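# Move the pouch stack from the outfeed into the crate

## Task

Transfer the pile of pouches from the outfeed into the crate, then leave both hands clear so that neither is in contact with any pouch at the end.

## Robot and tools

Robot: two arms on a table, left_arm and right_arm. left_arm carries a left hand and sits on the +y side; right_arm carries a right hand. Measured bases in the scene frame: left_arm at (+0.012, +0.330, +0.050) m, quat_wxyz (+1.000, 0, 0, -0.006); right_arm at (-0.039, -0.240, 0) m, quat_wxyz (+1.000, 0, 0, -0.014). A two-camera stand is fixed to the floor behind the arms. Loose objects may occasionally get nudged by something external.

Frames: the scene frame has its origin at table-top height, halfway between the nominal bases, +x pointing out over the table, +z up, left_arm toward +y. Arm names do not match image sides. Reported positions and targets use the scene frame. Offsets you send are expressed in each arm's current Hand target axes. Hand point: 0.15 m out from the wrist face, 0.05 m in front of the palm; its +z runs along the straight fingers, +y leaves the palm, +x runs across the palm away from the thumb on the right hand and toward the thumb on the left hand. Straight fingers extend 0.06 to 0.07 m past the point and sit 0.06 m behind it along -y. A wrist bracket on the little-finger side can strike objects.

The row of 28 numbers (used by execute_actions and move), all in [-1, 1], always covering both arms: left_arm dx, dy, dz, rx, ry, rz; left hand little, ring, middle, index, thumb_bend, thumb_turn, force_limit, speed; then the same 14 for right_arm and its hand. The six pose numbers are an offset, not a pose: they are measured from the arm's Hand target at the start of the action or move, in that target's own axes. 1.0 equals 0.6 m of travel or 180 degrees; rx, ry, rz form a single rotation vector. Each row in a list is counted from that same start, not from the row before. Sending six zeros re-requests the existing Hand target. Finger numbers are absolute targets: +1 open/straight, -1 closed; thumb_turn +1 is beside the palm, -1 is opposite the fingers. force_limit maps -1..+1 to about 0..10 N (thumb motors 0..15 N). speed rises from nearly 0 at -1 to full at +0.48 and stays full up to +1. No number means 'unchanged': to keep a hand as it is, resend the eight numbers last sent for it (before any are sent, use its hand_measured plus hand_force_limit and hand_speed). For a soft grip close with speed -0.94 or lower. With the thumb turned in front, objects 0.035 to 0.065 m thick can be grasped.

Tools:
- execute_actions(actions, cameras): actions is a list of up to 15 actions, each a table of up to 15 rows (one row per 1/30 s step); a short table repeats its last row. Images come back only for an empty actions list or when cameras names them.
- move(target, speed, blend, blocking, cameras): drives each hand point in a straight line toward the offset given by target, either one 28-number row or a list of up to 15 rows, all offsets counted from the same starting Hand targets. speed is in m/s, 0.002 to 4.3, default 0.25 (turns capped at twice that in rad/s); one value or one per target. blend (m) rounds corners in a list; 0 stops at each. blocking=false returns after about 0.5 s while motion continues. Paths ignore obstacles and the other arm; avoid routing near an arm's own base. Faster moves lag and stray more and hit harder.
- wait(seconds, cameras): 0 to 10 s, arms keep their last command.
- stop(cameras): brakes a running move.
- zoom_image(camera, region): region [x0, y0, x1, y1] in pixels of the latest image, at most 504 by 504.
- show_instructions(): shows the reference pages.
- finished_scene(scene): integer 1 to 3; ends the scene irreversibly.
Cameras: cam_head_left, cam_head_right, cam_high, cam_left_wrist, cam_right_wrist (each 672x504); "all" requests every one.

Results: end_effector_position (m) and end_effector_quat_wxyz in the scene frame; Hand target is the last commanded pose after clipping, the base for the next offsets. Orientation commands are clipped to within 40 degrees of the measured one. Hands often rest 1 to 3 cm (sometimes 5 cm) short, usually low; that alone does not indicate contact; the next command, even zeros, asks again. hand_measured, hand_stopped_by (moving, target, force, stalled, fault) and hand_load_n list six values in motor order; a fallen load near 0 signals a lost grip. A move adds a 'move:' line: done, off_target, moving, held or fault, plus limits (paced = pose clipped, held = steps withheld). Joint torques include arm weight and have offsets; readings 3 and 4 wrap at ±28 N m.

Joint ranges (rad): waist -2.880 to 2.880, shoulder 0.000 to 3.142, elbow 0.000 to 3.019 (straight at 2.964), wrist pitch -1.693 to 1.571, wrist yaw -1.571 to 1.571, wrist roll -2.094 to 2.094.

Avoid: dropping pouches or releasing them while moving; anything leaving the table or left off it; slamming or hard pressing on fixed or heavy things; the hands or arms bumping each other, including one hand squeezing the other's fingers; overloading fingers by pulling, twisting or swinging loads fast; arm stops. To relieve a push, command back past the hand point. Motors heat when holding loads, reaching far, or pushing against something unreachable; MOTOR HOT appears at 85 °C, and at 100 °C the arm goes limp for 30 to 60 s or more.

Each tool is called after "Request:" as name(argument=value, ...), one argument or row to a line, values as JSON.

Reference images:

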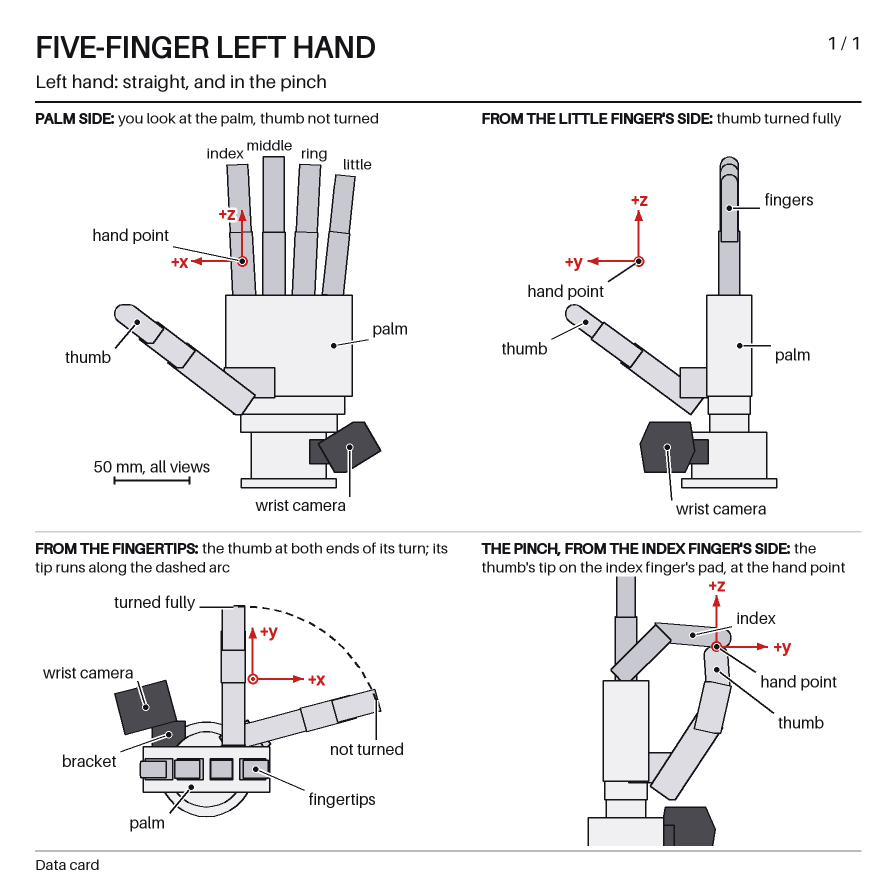

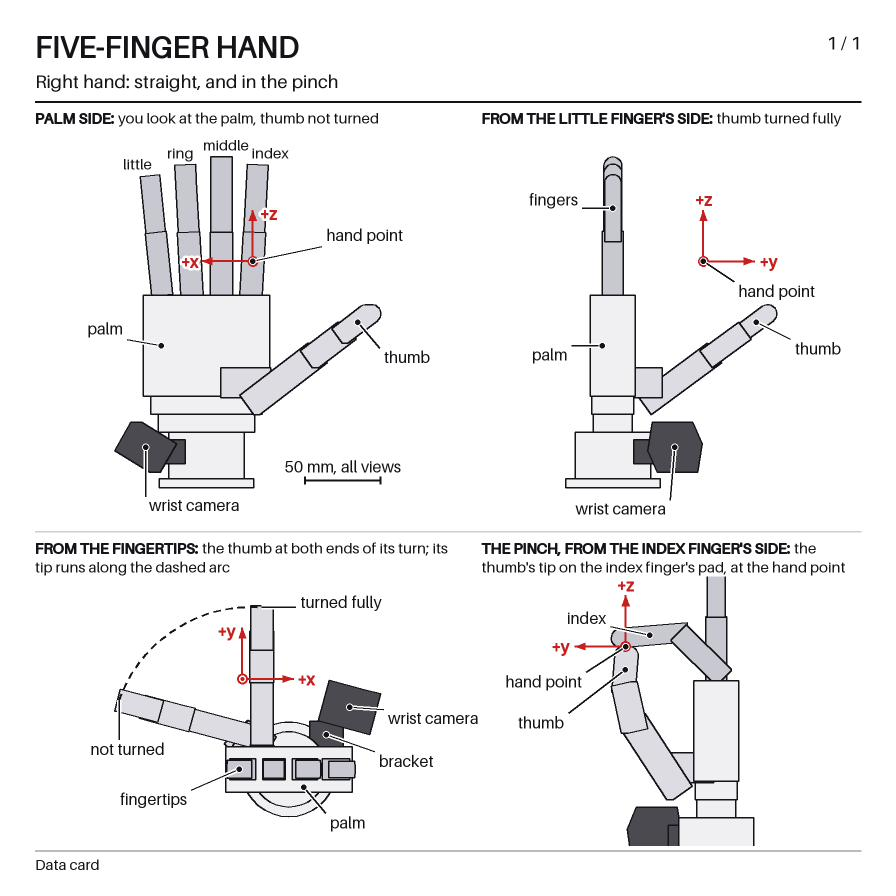

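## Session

Request:
execute_actions(
  actions=[],
)

Scene clock: 0.00 s.
left_arm: end_effector_position=(+0.4051, +0.3223, +0.2139) hand_measured=(+1.000, +1.000, +1.000, +1.000, +1.000, +1.000) hand_load_n=(+0.0, +0.0, +0.0, +0.0, +0.0, +0.0) hand_stopped_by=(target, target, target, target, target, target) hand_force_limit=0.00 hand_speed=-0.80 end_effector_quat_wxyz=(-0.077, -0.466, +0.855, -0.216) | right_arm: end_effector_position=(+0.7393, -0.0421, +0.3139) hand_measured=(+1.000, +1.000, +1.000, +1.000, +1.000, +1.000) hand_load_n=(+0.0, +0.0, +0.0, +0.0, +0.0, +0.0) hand_stopped_by=(target, target, target, target, target, target) hand_force_limit=0.00 hand_speed=-0.80 end_effector_quat_wxyz=(-0.136, +0.249, -0.609, +0.741)
Joint positions: left_arm=[0.175 1.548 1.307 -1.332 0.463 0.737] | right_arm=[0.528 2.348 2.174 1.27 1.42 -1.297]
Joint velocities: within noise
Joint torques (N m): no reading
Motor temperatures (°C): left_arm=[28 28 33 30 31 30] | right_arm=[30 32 34 30 31 32]
Heat: left arm: hottest elbow 33 °C; right arm: hottest elbow 34 °C.
Hand target: left_arm +0.4144, +0.3229, +0.2207; -0.065, -0.465, +0.855, -0.222 | right_arm +0.7399, -0.0418, +0.3276; -0.150, +0.235, -0.612, +0.740

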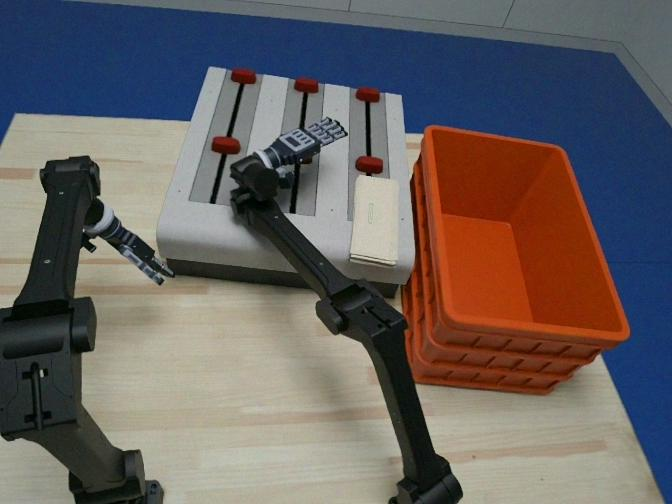

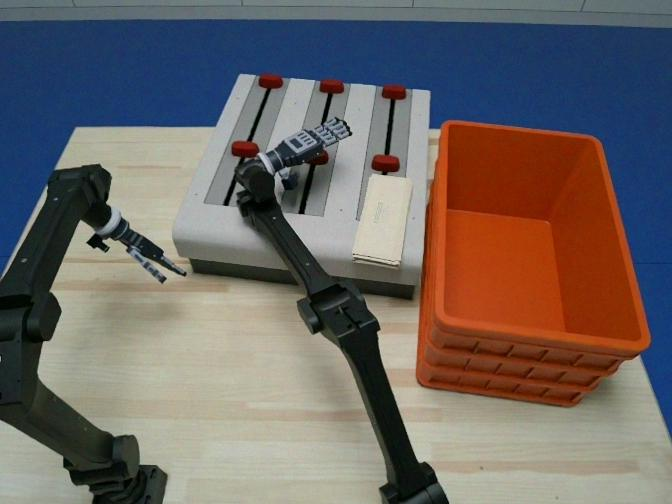

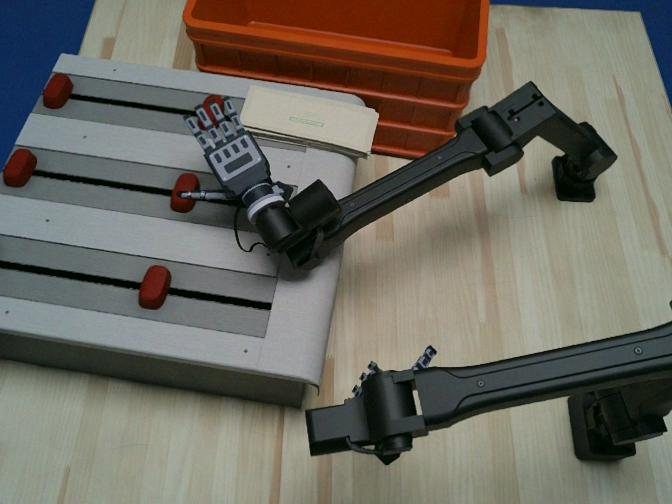

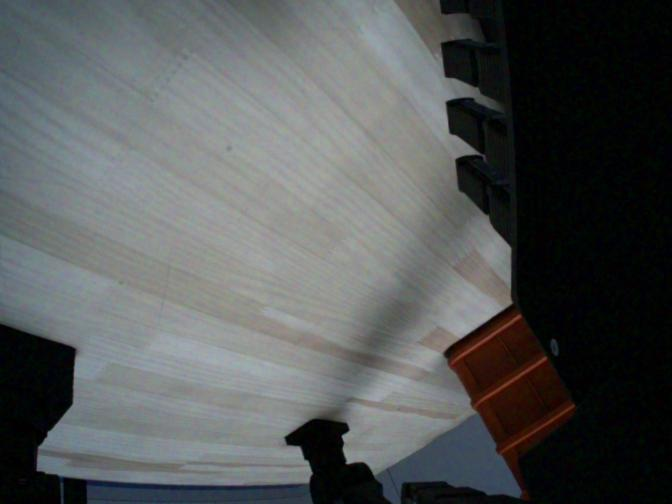

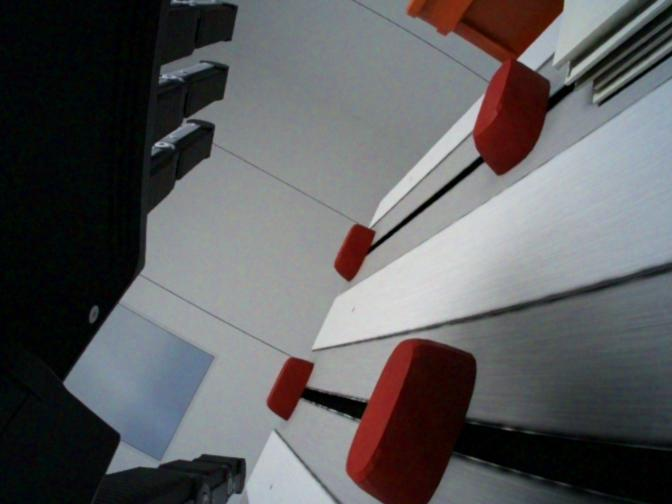

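Request:
zoom_image(
  camera="cam_head_right",
  region=[290, 130, 450, 310],
)

Request:
zoom_image(
  camera="cam_high",
  region=[180, 40, 540, 240],
)

Scaled by 2.800 from the camera's 672x504 image, which has a finer 960x720 frame.

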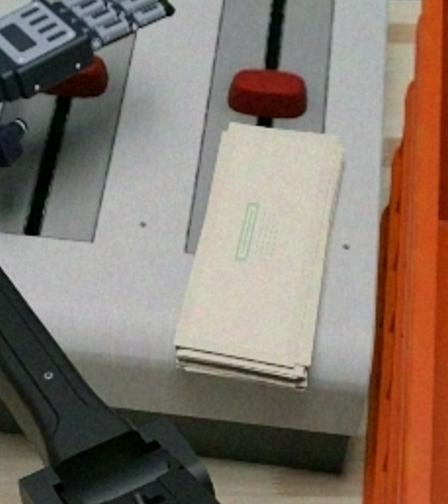

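Scaled by 1.400 from the camera's 672x504 image, which has a finer 960x720 frame.

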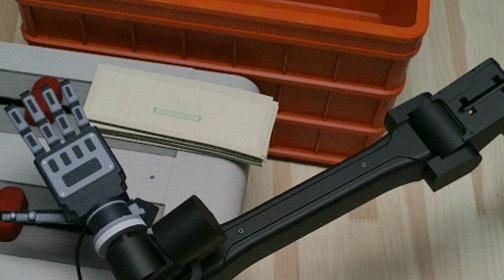

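Request:
zoom_image(
  camera="cam_high",
  region=[300, 80, 420, 180],
)

Request:
zoom_image(
  camera="cam_head_left",
  region=[320, 150, 440, 300],
)

Request:
zoom_image(
  camera="cam_head_right",
  region=[330, 220, 430, 310],
)

Scaled by 4.200 from the camera's 672x504 image, which has a finer 960x720 frame.

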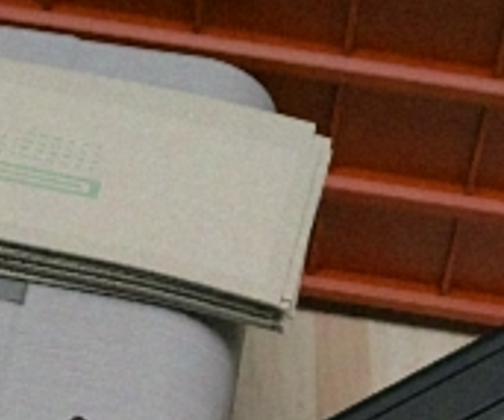

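Scaled by 3.360 from the camera's 672x504 image, which has a finer 960x720 frame.

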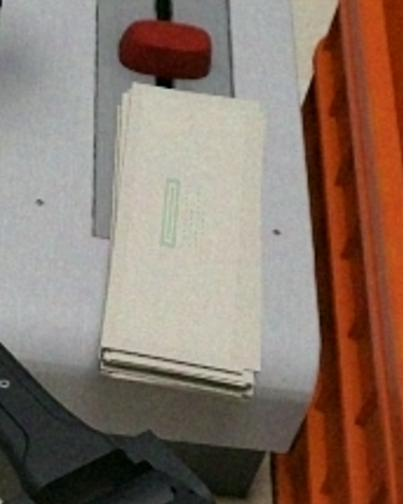

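Scaled by 5.040 from the camera's 672x504 image, which has a finer 960x720 frame.

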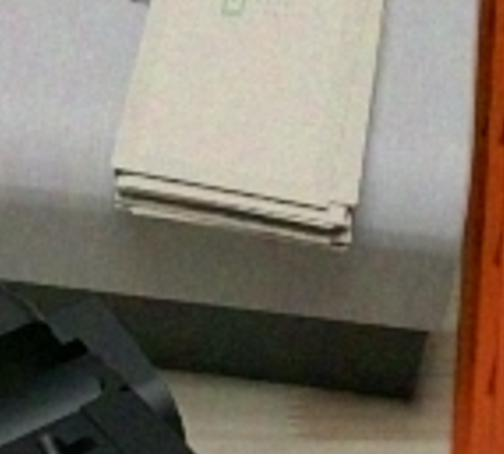

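Request:
move(
  target=[0,0,0,0,0,0,1,1,1,1,1,1,0,-0.8, 0.565,0.012,-0.162,-0.0206,-0.2611,0.0682,1,1,1,1,0.5,-1,0,-0.2],
  cameras=["cam_high","cam_head_right","cam_right_wrist"],
)

Scene clock: 23.63 s.
left_arm: end_effector_position=(+0.4051, +0.3223, +0.2139) hand_measured=(+1.000, +1.000, +1.000, +1.000, +1.000, +1.000) hand_load_n=(+0.0, +0.0, +0.0, +0.0, +0.0, +0.0) hand_stopped_by=(target, target, target, target, target, target) hand_force_limit=0.00 hand_speed=-0.80 end_effector_quat_wxyz=(-0.077, -0.466, +0.855, -0.216) | right_arm: end_effector_position=(+0.3962, -0.1343, +0.3409) hand_measured=(+1.000, +1.000, +1.000, +1.000, +0.500, -1.000) hand_load_n=(+0.0, +0.0, +0.0, +0.0, +0.0, +0.0) hand_stopped_by=(target, target, target, target, target, target) hand_force_limit=0.00 hand_speed=-0.20 end_effector_quat_wxyz=(+0.439, -0.464, +0.544, -0.544)
Joint positions: left_arm=[0.175 1.548 1.307 -1.332 0.463 0.737] | right_arm=[0.466 0.816 0.7 0.089 0.623 -0.011]
Joint torques (N m): left_arm=[-0.21 -12.98 10.24 -0.09 0.41 -0.12] | right_arm=[-2.37 -2.84 11.4 1.5 -0.23 0.12]
Motor temperatures (°C): left_arm=[28 29 37 30 31 30] | right_arm=[30 37 37 30 31 32]
Heat: left arm: hottest elbow 37 °C; right arm: hottest shoulder 37 °C.
Hand target: left_arm +0.4144, +0.3229, +0.2207; -0.065, -0.465, +0.855, -0.222 | right_arm +0.4015, -0.1349, +0.3630; +0.450, -0.450, +0.546, -0.546
Off the commanded pose: left_arm 0.012 m, 2 deg | right_arm 0.023 m, 2 deg.
move: off_target (left_arm, right_arm)
Images, in order (width x height): cam_head_right 672x504, cam_high 672x504, cam_right_wrist 672x504.

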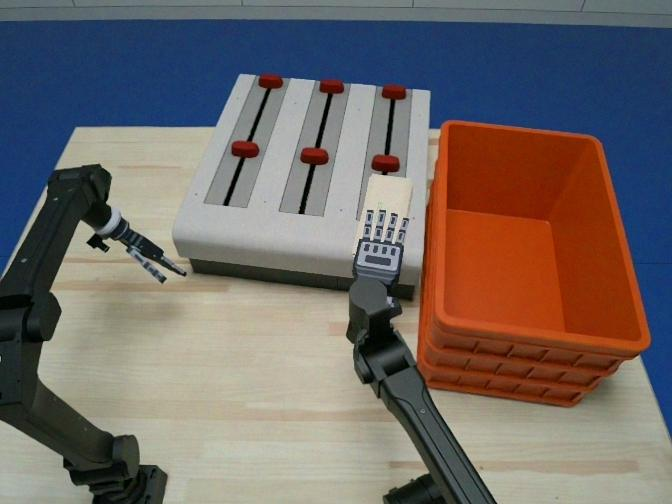

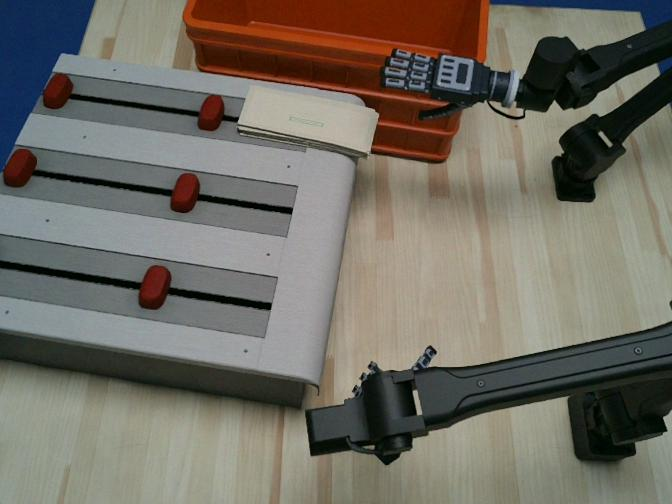

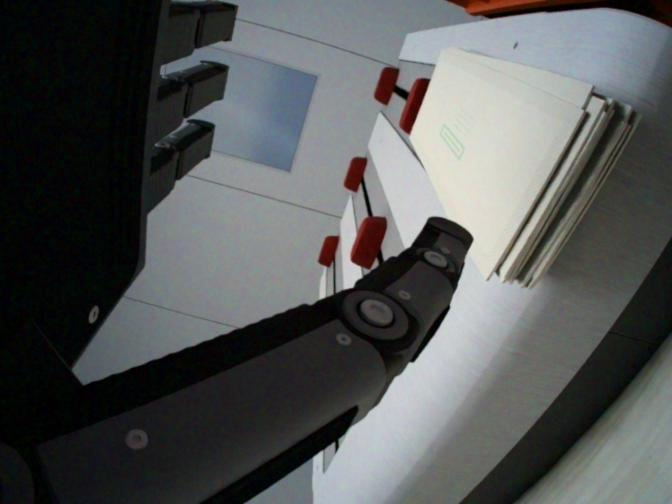

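Request:
move(
  target=[0,0,0,0,0,0,1,1,1,1,1,1,0,-0.8, 0.0103,0.188,0.0079,0,0,0,1,1,1,1,0.5,-1,0,-0.2],
  speed=0.2,
  cameras=["cam_high","cam_head_right","cam_right_wrist"],
)

Scene clock: 27.97 s.
left_arm: end_effector_position=(+0.4051, +0.3223, +0.2139) hand_measured=(+1.000, +1.000, +1.000, +1.000, +1.000, +1.000) hand_load_n=(+0.0, +0.0, +0.0, +0.0, +0.0, +0.0) hand_stopped_by=(target, target, target, target, target, target) hand_force_limit=0.00 hand_speed=-0.80 end_effector_quat_wxyz=(-0.077, -0.466, +0.855, -0.216) | right_arm: end_effector_position=(+0.4014, -0.1401, +0.2465) hand_measured=(+1.000, +1.000, +1.000, +1.000, +0.500, -1.000) hand_load_n=(+0.0, +0.0, +0.0, +0.0, +0.0, +0.0) hand_stopped_by=(target, target, target, target, target, target) hand_force_limit=0.00 hand_speed=-0.20 end_effector_quat_wxyz=(+0.444, -0.459, +0.545, -0.543)
Joint positions: left_arm=[0.175 1.548 1.307 -1.332 0.463 0.737] | right_arm=[0.437 0.921 0.486 0.414 0.594 -0.003]
Joint torques (N m): left_arm=[-0.15 -12.86 10.24 -0.08 0.41 -0.12] | right_arm=[-2.43 -2.78 7.82 3.06 -0.24 0.03]
Heat: left arm: hottest elbow 37 °C; right arm: hottest elbow 37 °C.
Hand target: left_arm +0.4144, +0.3229, +0.2207; -0.065, -0.465, +0.855, -0.222 | right_arm +0.4049, -0.1418, +0.2500; +0.450, -0.450, +0.546, -0.546
Off the commanded pose: left_arm 0.012 m, 2 deg | right_arm 0.005 m, 1 deg.
move: off_target (left_arm)
Images, in order (width x height): cam_head_right 672x504, cam_high 672x504, cam_right_wrist 672x504.

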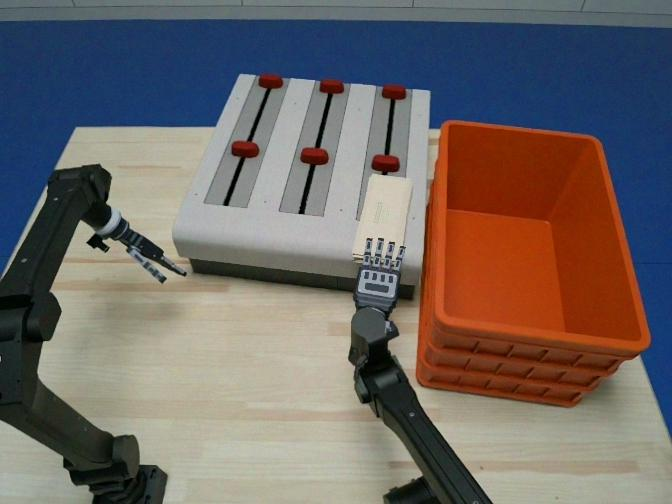

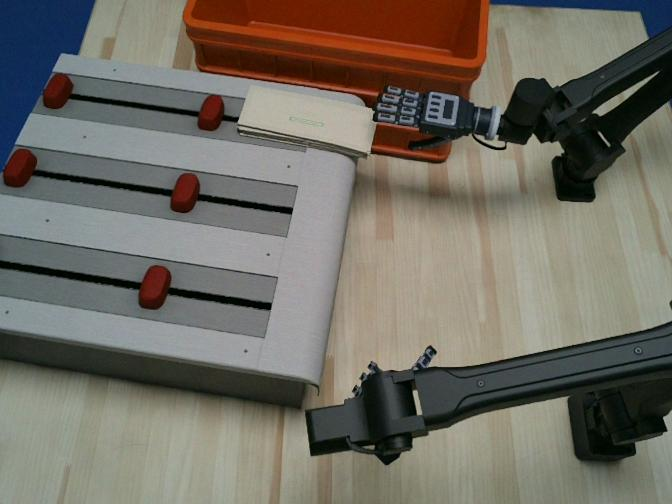

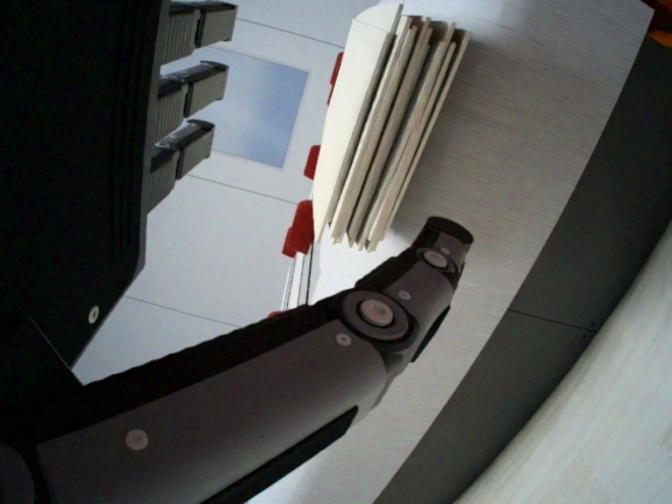

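Request:
move(
  target=[0,0,0,0,0,0,1,1,1,1,1,1,0,-0.8, 0.002,0.0083,0.075,0,0,0,1,1,1,1,0.5,-1,0,-0.2],
  speed=0.12,
  cameras=["cam_high","cam_head_right","cam_right_wrist"],
)

Request:
zoom_image(
  camera="cam_high",
  region=[300, 60, 480, 180],
)

Scene clock: 34.67 s.
left_arm: end_effector_position=(+0.4051, +0.3223, +0.2139) hand_measured=(+1.000, +1.000, +1.000, +1.000, +1.000, +1.000) hand_load_n=(+0.0, +0.0, +0.0, +0.0, +0.0, -0.5) hand_stopped_by=(target, target, target, target, target, target) hand_force_limit=0.00 hand_speed=-0.80 end_effector_quat_wxyz=(-0.077, -0.466, +0.855, -0.216) | right_arm: end_effector_position=(+0.4311, -0.1544, +0.2144) hand_measured=(+1.000, +1.000, +1.000, +1.000, +0.500, -1.000) hand_load_n=(+0.0, +0.0, +0.0, +0.0, +0.0, +0.0) hand_stopped_by=(target, target, target, target, target, target) hand_force_limit=0.00 hand_speed=-0.20 end_effector_quat_wxyz=(+0.428, -0.474, +0.552, -0.536)
Joint positions: left_arm=[0.175 1.548 1.307 -1.332 0.463 0.737] | right_arm=[0.351 1.056 0.501 0.488 0.51 -0.003]
Joint torques (N m): left_arm=[-0.21 -12.98 10.22 -0.08 0.4 -0.12] | right_arm=[-2.49 -3.78 11.03 3.18 -0.22 0.03]
Heat: left arm: hottest elbow 38 °C; right arm: hottest elbow 38 °C.
Hand target: left_arm +0.4144, +0.3229, +0.2207; -0.065, -0.465, +0.855, -0.222 | right_arm +0.4489, -0.1517, +0.2453; +0.450, -0.450, +0.546, -0.546
Off the commanded pose: left_arm 0.012 m, 2 deg | right_arm 0.035 m, 4 deg.
move: off_target (left_arm, right_arm)
Images, in order (width x height): cam_head_right 672x504, cam_high 672x504, cam_right_wrist 672x504.

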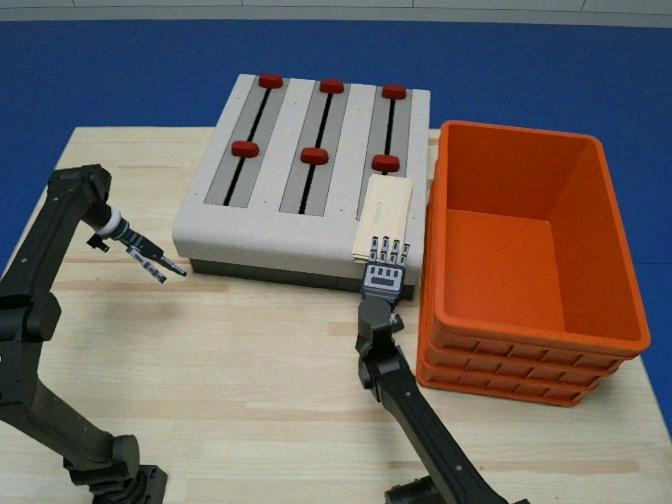

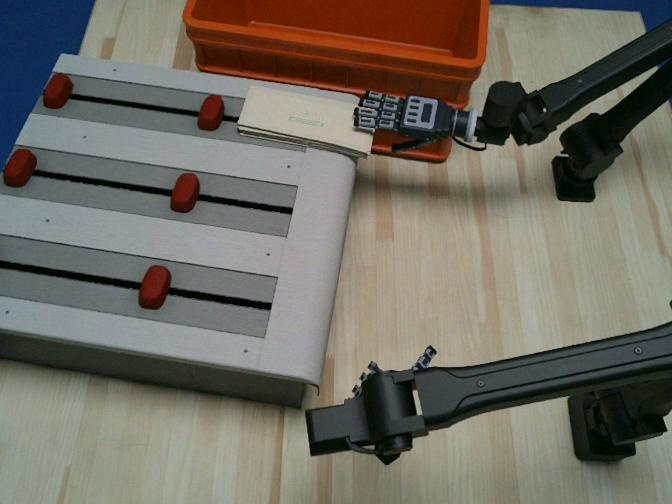

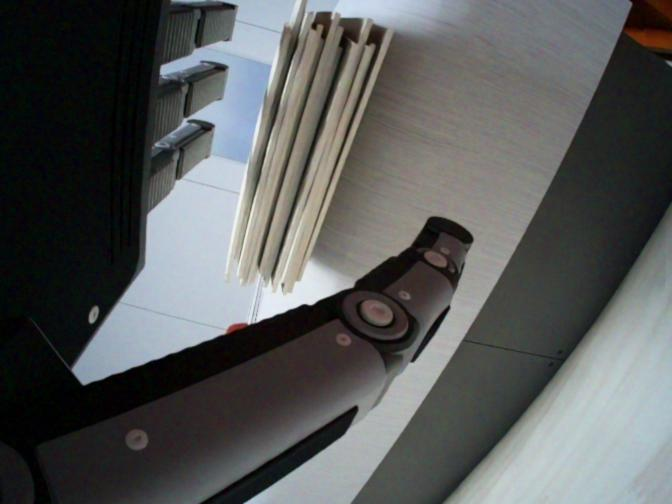

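Scaled by 2.800 from the camera's 672x504 image, which has a finer 960x720 frame.

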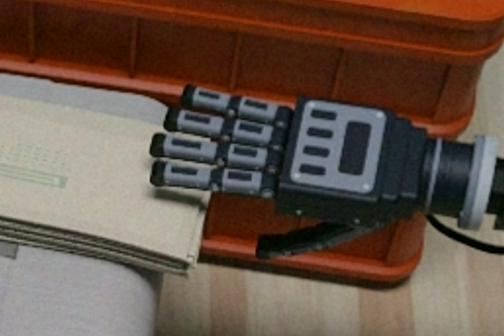

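Request:
move(
  target=[0,0,0,0,0,0,1,1,1,1,1,1,0,-0.8, 0.0,-0.025,0.05,0.008,-0.008,0,1,1,1,1,0.5,-1,0,-0.2],
  speed=0.1,
  cameras=["cam_high","cam_right_wrist"],
)

Request:
zoom_image(
  camera="cam_high",
  region=[300, 60, 480, 180],
)

Scene clock: 39.40 s.
left_arm: end_effector_position=(+0.4051, +0.3223, +0.2139) hand_measured=(+1.000, +1.000, +1.000, +1.000, +1.000, +1.000) hand_load_n=(+0.0, +0.0, +0.5, +0.0, +0.0, +0.0) hand_stopped_by=(target, target, target, target, target, target) hand_force_limit=0.00 hand_speed=-0.80 end_effector_quat_wxyz=(-0.077, -0.466, +0.855, -0.216) | right_arm: end_effector_position=(+0.4606, -0.1582, +0.2295) hand_measured=(+1.000, +1.000, +1.000, +1.000, +0.500, -1.000) hand_load_n=(+0.0, +0.0, +0.0, +0.0, +0.0, +0.0) hand_stopped_by=(target, target, target, target, target, target) hand_force_limit=0.00 hand_speed=-0.20 end_effector_quat_wxyz=(+0.444, -0.471, +0.544, -0.534)
Joint positions: left_arm=[0.175 1.548 1.307 -1.332 0.463 0.737] | right_arm=[0.295 1.119 0.566 0.514 0.429 -0.003]
Joint torques (N m): left_arm=[-0.26 -13.04 10.24 -0.06 0.4 -0.12] | right_arm=[-2.43 -4.6 11.06 3.23 -0.25 -0.11]
Heat: left arm: hottest elbow 39 °C; right arm: hottest elbow 39 °C.
Hand target: left_arm +0.4144, +0.3229, +0.2207; -0.065, -0.465, +0.855, -0.222 | right_arm +0.4783, -0.1574, +0.2602; +0.462, -0.451, +0.533, -0.547
Off the commanded pose: left_arm 0.012 m, 2 deg | right_arm 0.036 m, 4 deg.
move: off_target (left_arm, right_arm)
Images, in order (width x height): cam_high 672x504, cam_right_wrist 672x504.

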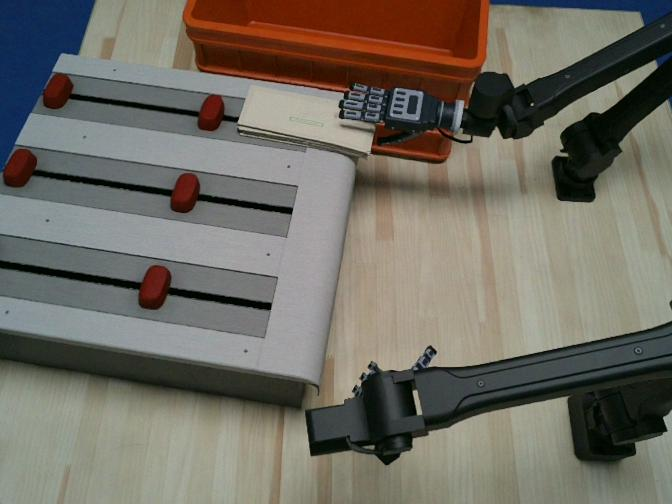

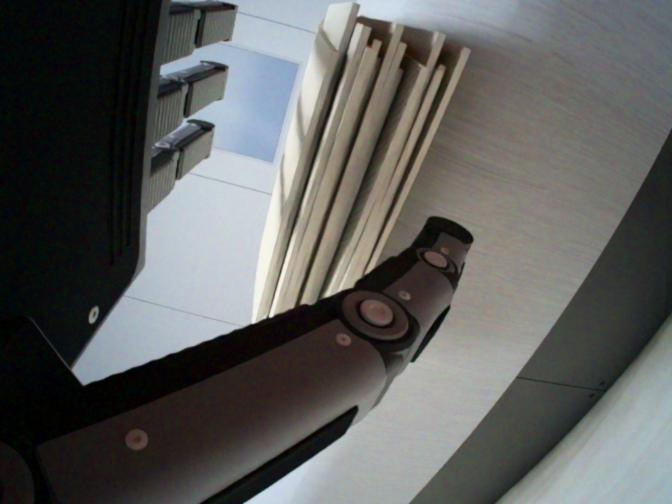

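Scaled by 2.800 from the camera's 672x504 image, which has a finer 960x720 frame.

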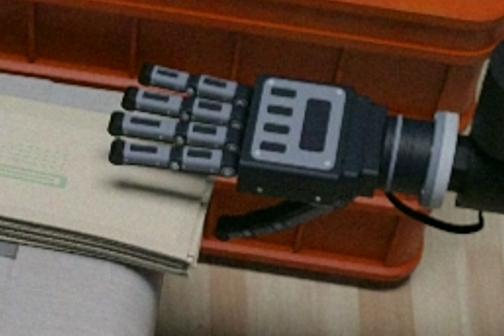

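Request:
move(
  target=[
    [0,0,0,0,0,0,1,1,1,1,1,1,0,-0.8, -0.004,0.03,0.0,0.008,0,0,1,1,1,1,0.5,-1,0,-0.2],
    [0,0,0,0,0,0,1,1,1,1,1,1,0,-0.8, -0.007,0.025,0.032,0.008,0,0,1,1,1,1,0.5,-1,0,-0.2],
  ],
  speed=0.08,
  cameras=["cam_high","cam_right_wrist","cam_head_right"],
)

Request:
zoom_image(
  camera="cam_high",
  region=[300, 60, 480, 180],
)

Scene clock: 46.80 s.
left_arm: end_effector_position=(+0.4051, +0.3223, +0.2139) hand_measured=(+1.000, +1.000, +1.000, +1.000, +1.000, +1.000) hand_load_n=(+0.0, +0.0, +0.0, +0.0, +0.0, +0.0) hand_stopped_by=(target, target, target, target, target, target) hand_force_limit=0.00 hand_speed=-0.80 end_effector_quat_wxyz=(-0.077, -0.466, +0.855, -0.216) | right_arm: end_effector_position=(+0.4813, -0.1556, +0.2170) hand_measured=(+1.000, +1.000, +1.000, +1.000, +0.500, -1.000) hand_load_n=(+0.0, +0.0, +0.0, +0.0, +0.0, +0.0) hand_stopped_by=(target, target, target, target, target, target) hand_force_limit=0.00 hand_speed=-0.20 end_effector_quat_wxyz=(+0.454, -0.462, +0.539, -0.538)
Joint positions: left_arm=[0.175 1.548 1.307 -1.332 0.463 0.737] | right_arm=[0.285 1.222 0.577 0.635 0.418 -0.003]
Joint torques (N m): left_arm=[-0.26 -13.04 10.24 -0.08 0.41 -0.12] | right_arm=[-2.67 -5.71 10.5 3.12 -0.25 -0.22]
Heat: left arm: hottest elbow 39 °C; right arm: hottest elbow 40 °C.
Hand target: left_arm +0.4144, +0.3229, +0.2207; -0.065, -0.465, +0.855, -0.222 | right_arm +0.4983, -0.1566, +0.2456; +0.468, -0.445, +0.526, -0.553
Off the commanded pose: left_arm 0.012 m, 2 deg | right_arm 0.033 m, 3 deg.
move: off_target (left_arm, right_arm)
Images, in order (width x height): cam_head_right 672x504, cam_high 672x504, cam_right_wrist 672x504.

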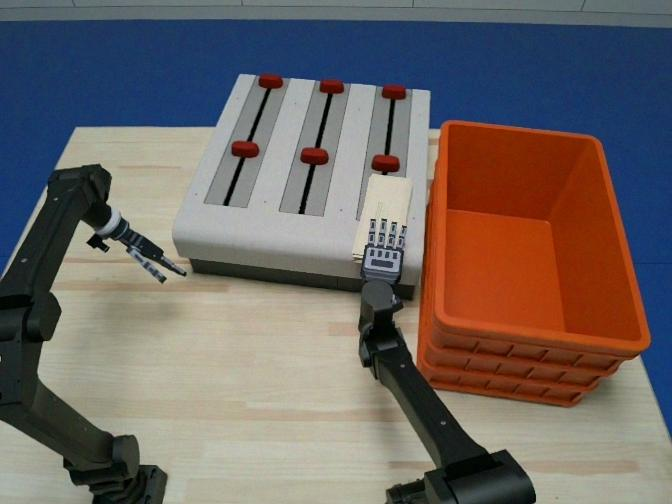

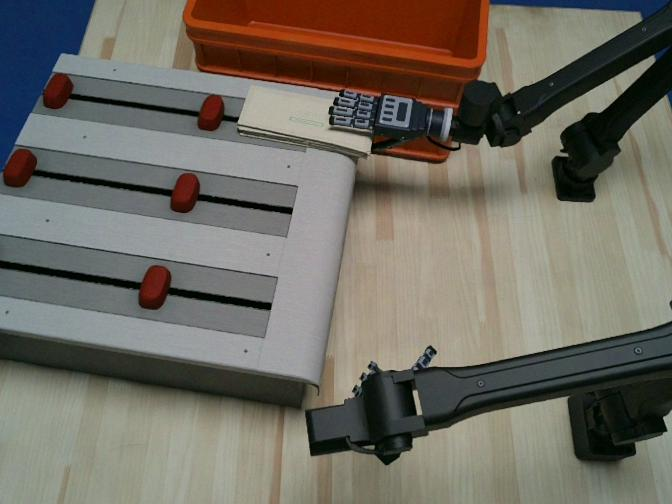

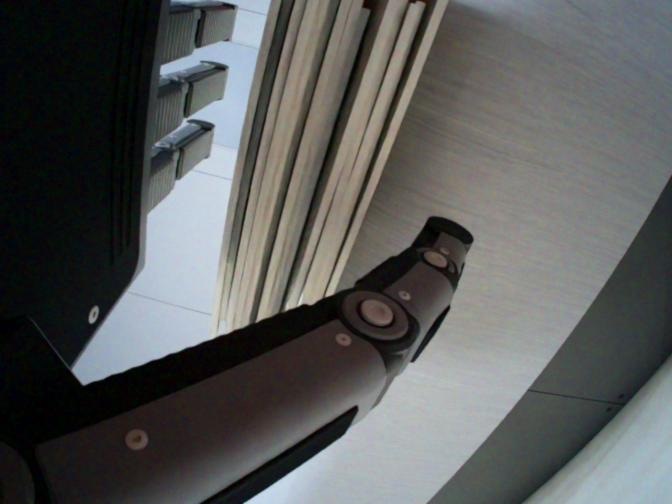

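Scaled by 2.800 from the camera's 672x504 image, which has a finer 960x720 frame.

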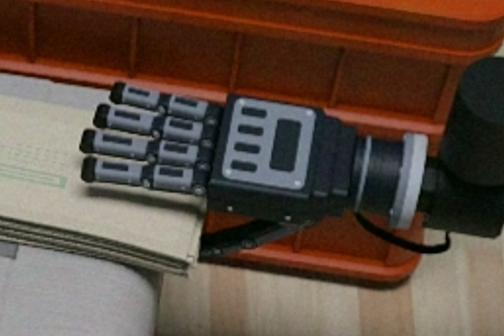

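Request:
move(
  target=[
    [0,0,0,0,0,0,1,1,1,1,1,1,0,-0.8, 0,0.03,-0.002,0,0,0,1,1,1,1,0.5,-1,0,-0.2],
    [0,0,0,0,0,0,1,1,1,1,1,1,0,-0.8, 0,0.03,-0.002,0,0,0,1,1,1,1,0.1,-1,0.1,-0.4],
  ],
  speed=0.08,
  cameras=["cam_high","cam_right_wrist","cam_head_right"],
)

Request:
zoom_image(
  camera="cam_high",
  region=[300, 60, 480, 180],
)

Scene clock: 52.03 s.
left_arm: end_effector_position=(+0.4051, +0.3223, +0.2139) hand_measured=(+1.000, +1.000, +1.000, +1.000, +1.000, +1.000) hand_load_n=(+0.0, +0.0, +0.0, +0.0, +0.0, +0.0) hand_stopped_by=(target, target, target, target, target, target) hand_force_limit=0.00 hand_speed=-0.80 end_effector_quat_wxyz=(-0.077, -0.466, +0.855, -0.216) | right_arm: end_effector_position=(+0.4883, -0.1538, +0.2128) hand_measured=(+1.000, +1.000, +1.000, +1.000, +0.100, -1.000) hand_load_n=(+0.0, +0.0, +0.0, +0.0, +0.5, +0.0) hand_stopped_by=(target, target, target, target, target, target) hand_force_limit=0.10 hand_speed=-0.40 end_effector_quat_wxyz=(+0.461, -0.455, +0.536, -0.541)
Joint positions: left_arm=[0.175 1.548 1.307 -1.332 0.463 0.737] | right_arm=[0.285 1.263 0.577 0.698 0.418 -0.003]
Joint torques (N m): left_arm=[-0.21 -12.98 10.21 -0.09 0.41 -0.11] | right_arm=[-2.55 -5.89 8.51 3.21 -0.26 -0.22]
Heat: left arm: hottest elbow 40 °C; right arm: hottest elbow 40 °C.
Hand target: left_arm +0.4144, +0.3229, +0.2207; -0.065, -0.465, +0.855, -0.222 | right_arm +0.4980, -0.1565, +0.2274; +0.468, -0.445, +0.526, -0.553
Off the commanded pose: left_arm 0.012 m, 2 deg | right_arm 0.018 m, 2 deg.
move: off_target (left_arm, right_arm); target 2's new numbers were sent with right_arm's hand 0.018 m and 2 deg from that target
Images, in order (width x height): cam_head_right 672x504, cam_high 672x504, cam_right_wrist 672x504.

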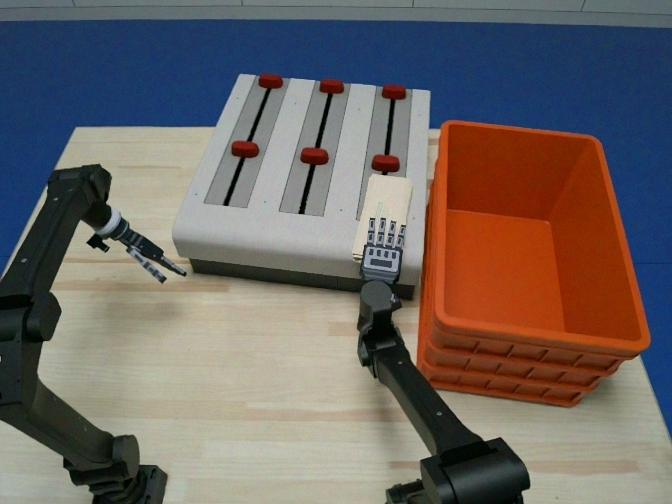

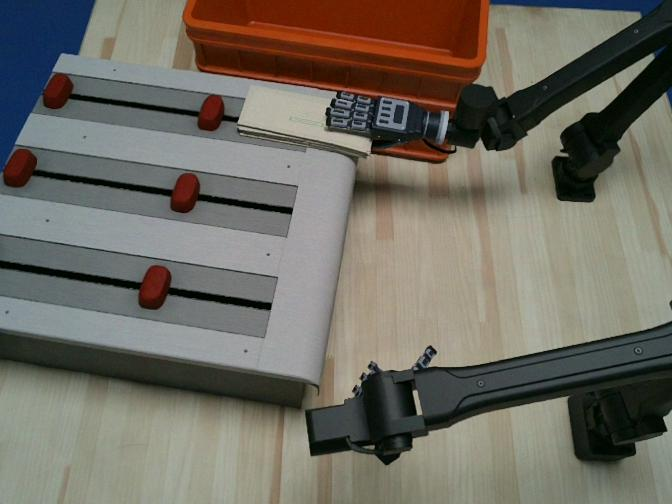

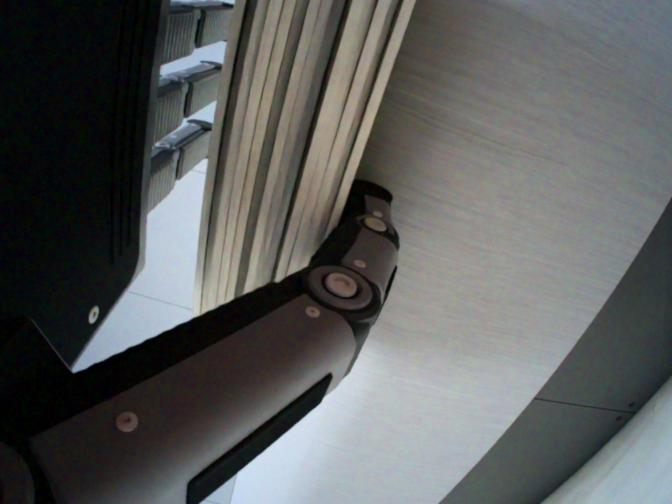

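Scaled by 2.800 from the camera's 672x504 image, which has a finer 960x720 frame.

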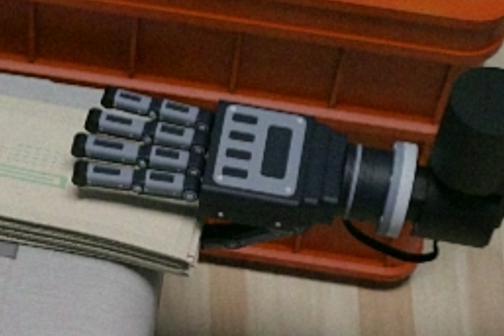

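Request:
move(
  target=[
    [0,0,0,0,0,0,1,1,1,1,1,1,0,-0.8, 0,0.02,-0.012,0,0,0,1,1,1,1,0.1,-1,0.1,-0.4],
    [0,0,0,0,0,0,1,1,1,1,1,1,0,-0.8, 0,0.02,-0.012,0,0,0,1,1,1,1,-0.95,-1,0.2,-0.75],
  ],
  speed=0.08,
  cameras=["cam_high","cam_right_wrist"],
)

Request:
zoom_image(
  camera="cam_high",
  region=[300, 60, 480, 180],
)

Scene clock: 60.83 s.
left_arm: end_effector_position=(+0.4051, +0.3223, +0.2139) hand_measured=(+1.000, +1.000, +1.000, +1.000, +1.000, +1.000) hand_load_n=(+0.0, +0.0, +0.0, +0.0, +0.0, +0.0) hand_stopped_by=(target, target, target, target, target, target) hand_force_limit=0.00 hand_speed=-0.80 end_effector_quat_wxyz=(-0.077, -0.466, +0.855, -0.216) | right_arm: end_effector_position=(+0.4888, -0.1555, +0.2089) hand_measured=(+1.000, +1.000, +1.000, +1.000, -0.262, -1.000) hand_load_n=(+0.0, +0.0, +0.0, +0.0, +8.5, +1.5) hand_stopped_by=(target, target, target, target, force, target) hand_force_limit=0.20 hand_speed=-0.75 end_effector_quat_wxyz=(+0.462, -0.452, +0.532, -0.547)
Joint positions: left_arm=[0.175 1.548 1.307 -1.332 0.463 0.737] | right_arm=[0.285 1.281 0.566 0.743 0.424 -0.014]
Joint torques (N m): left_arm=[-0.26 -13.04 10.22 -0.09 0.4 -0.12] | right_arm=[-1.9 -6.36 6.99 3.26 0.08 -0.23]
Heat: left arm: hottest elbow 40 °C; right arm: hottest elbow 40 °C.
Hand target: left_arm +0.4144, +0.3229, +0.2207; -0.065, -0.465, +0.855, -0.222 | right_arm +0.4915, -0.1554, +0.2152; +0.468, -0.445, +0.526, -0.553
Off the commanded pose: left_arm 0.012 m, 2 deg | right_arm 0.007 m, 1 deg.
move: off_target (left_arm)
Images, in order (width x height): cam_high 672x504, cam_right_wrist 672x504.

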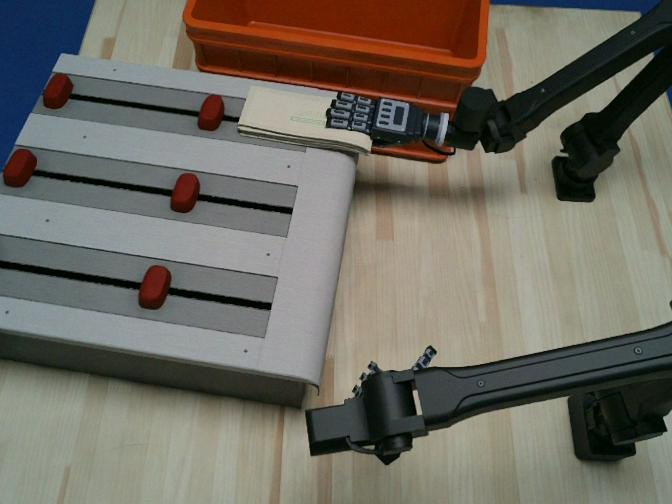

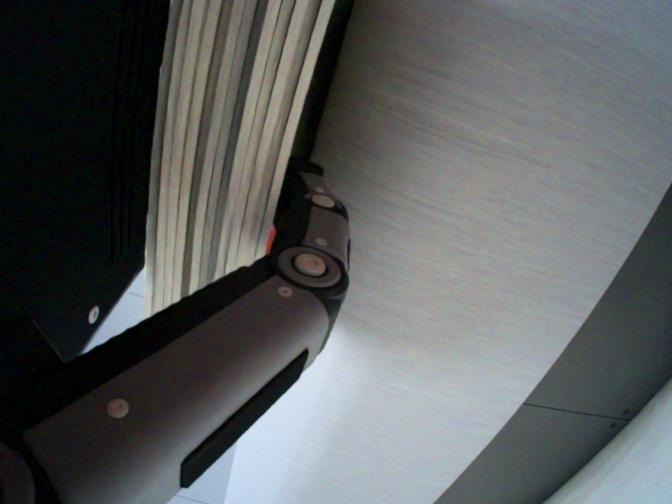

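Scaled by 2.800 from the camera's 672x504 image, which has a finer 960x720 frame.

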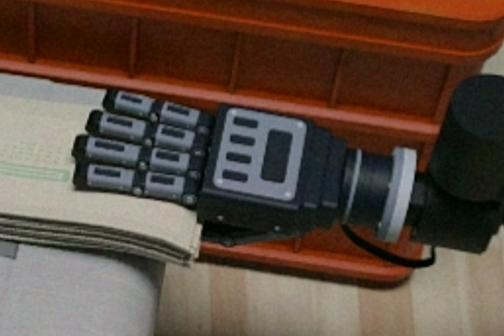

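Request:
move(
  target=[
    [0,0,0,0,0,0,1,1,1,1,1,1,0,-0.8, 0,0,0,0,0,0,1,1,1,1,-0.97,-1,0.45,-0.75],
    [0,0,0,0,0,0,1,1,1,1,1,1,0,-0.8, 0,-0.2,0,0.01,0,0,1,1,1,1,-0.97,-1,0.45,-0.75],
  ],
  speed=0.1,
  cameras=["cam_high","cam_right_wrist","cam_head_right"],
)

Scene clock: 73.20 s.
left_arm: end_effector_position=(+0.4051, +0.3223, +0.2139) hand_measured=(+1.000, +1.000, +1.000, +1.000, +1.000, +1.000) hand_load_n=(+0.0, +0.0, +0.0, +0.0, +0.0, +0.0) hand_stopped_by=(target, target, target, target, target, target) hand_force_limit=0.00 hand_speed=-0.80 end_effector_quat_wxyz=(-0.077, -0.466, +0.855, -0.216) | right_arm: end_effector_position=(+0.4758, -0.1589, +0.2904) hand_measured=(+1.000, +1.000, +1.000, +1.000, -0.276, -1.000) hand_load_n=(+0.0, +0.0, +0.0, +0.0, +12.5, +2.0) hand_stopped_by=(target, target, target, target, force, target) hand_force_limit=0.45 hand_speed=-0.75 end_effector_quat_wxyz=(+0.454, -0.460, +0.531, -0.548)
Joint positions: left_arm=[0.175 1.548 1.307 -1.332 0.463 0.737] | right_arm=[0.287 1.079 0.678 0.416 0.424 -0.028]
Joint torques (N m): left_arm=[-0.15 -12.92 10.22 -0.08 0.39 -0.13] | right_arm=[-1.26 -6.53 12.46 1.87 0.18 -0.25]
Heat: left arm: hottest elbow 41 °C; right arm: hottest elbow 40 °C.
Hand target: left_arm +0.4144, +0.3229, +0.2207; -0.065, -0.465, +0.855, -0.222 | right_arm +0.4856, -0.1543, +0.3352; +0.475, -0.438, +0.517, -0.562
Off the commanded pose: left_arm 0.012 m, 2 deg | right_arm 0.046 m, 4 deg.
move: off_target (left_arm, right_arm)
Images, in order (width x height): cam_head_right 672x504, cam_high 672x504, cam_right_wrist 672x504.

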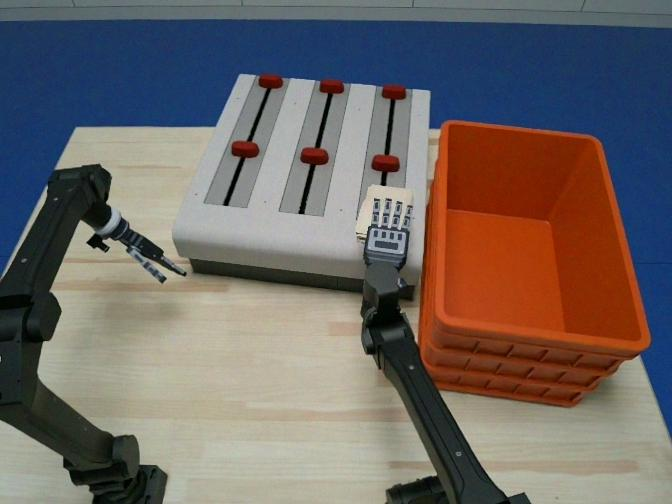

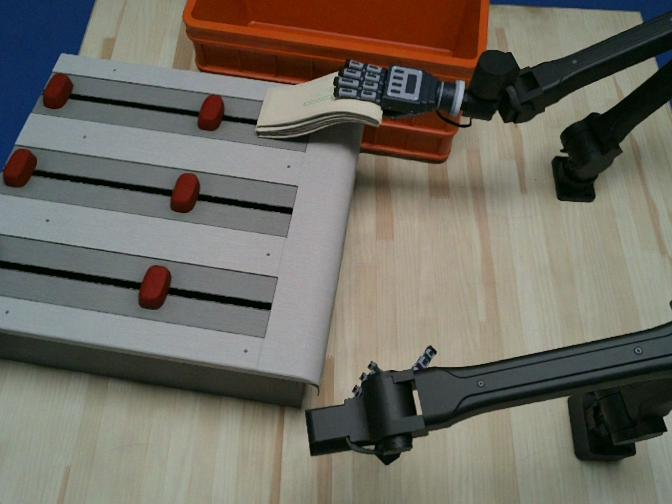

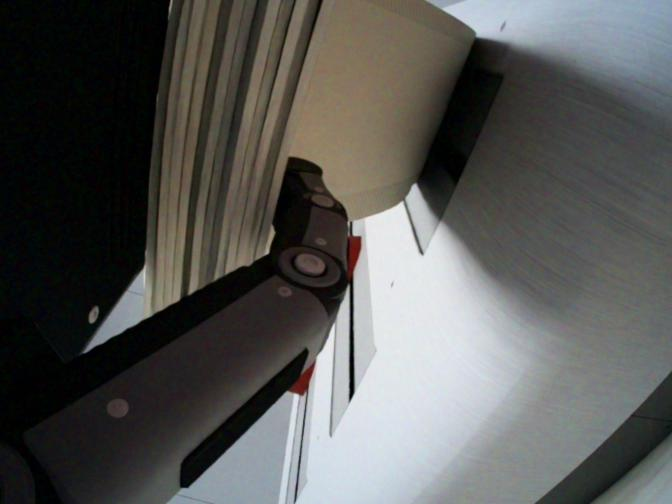

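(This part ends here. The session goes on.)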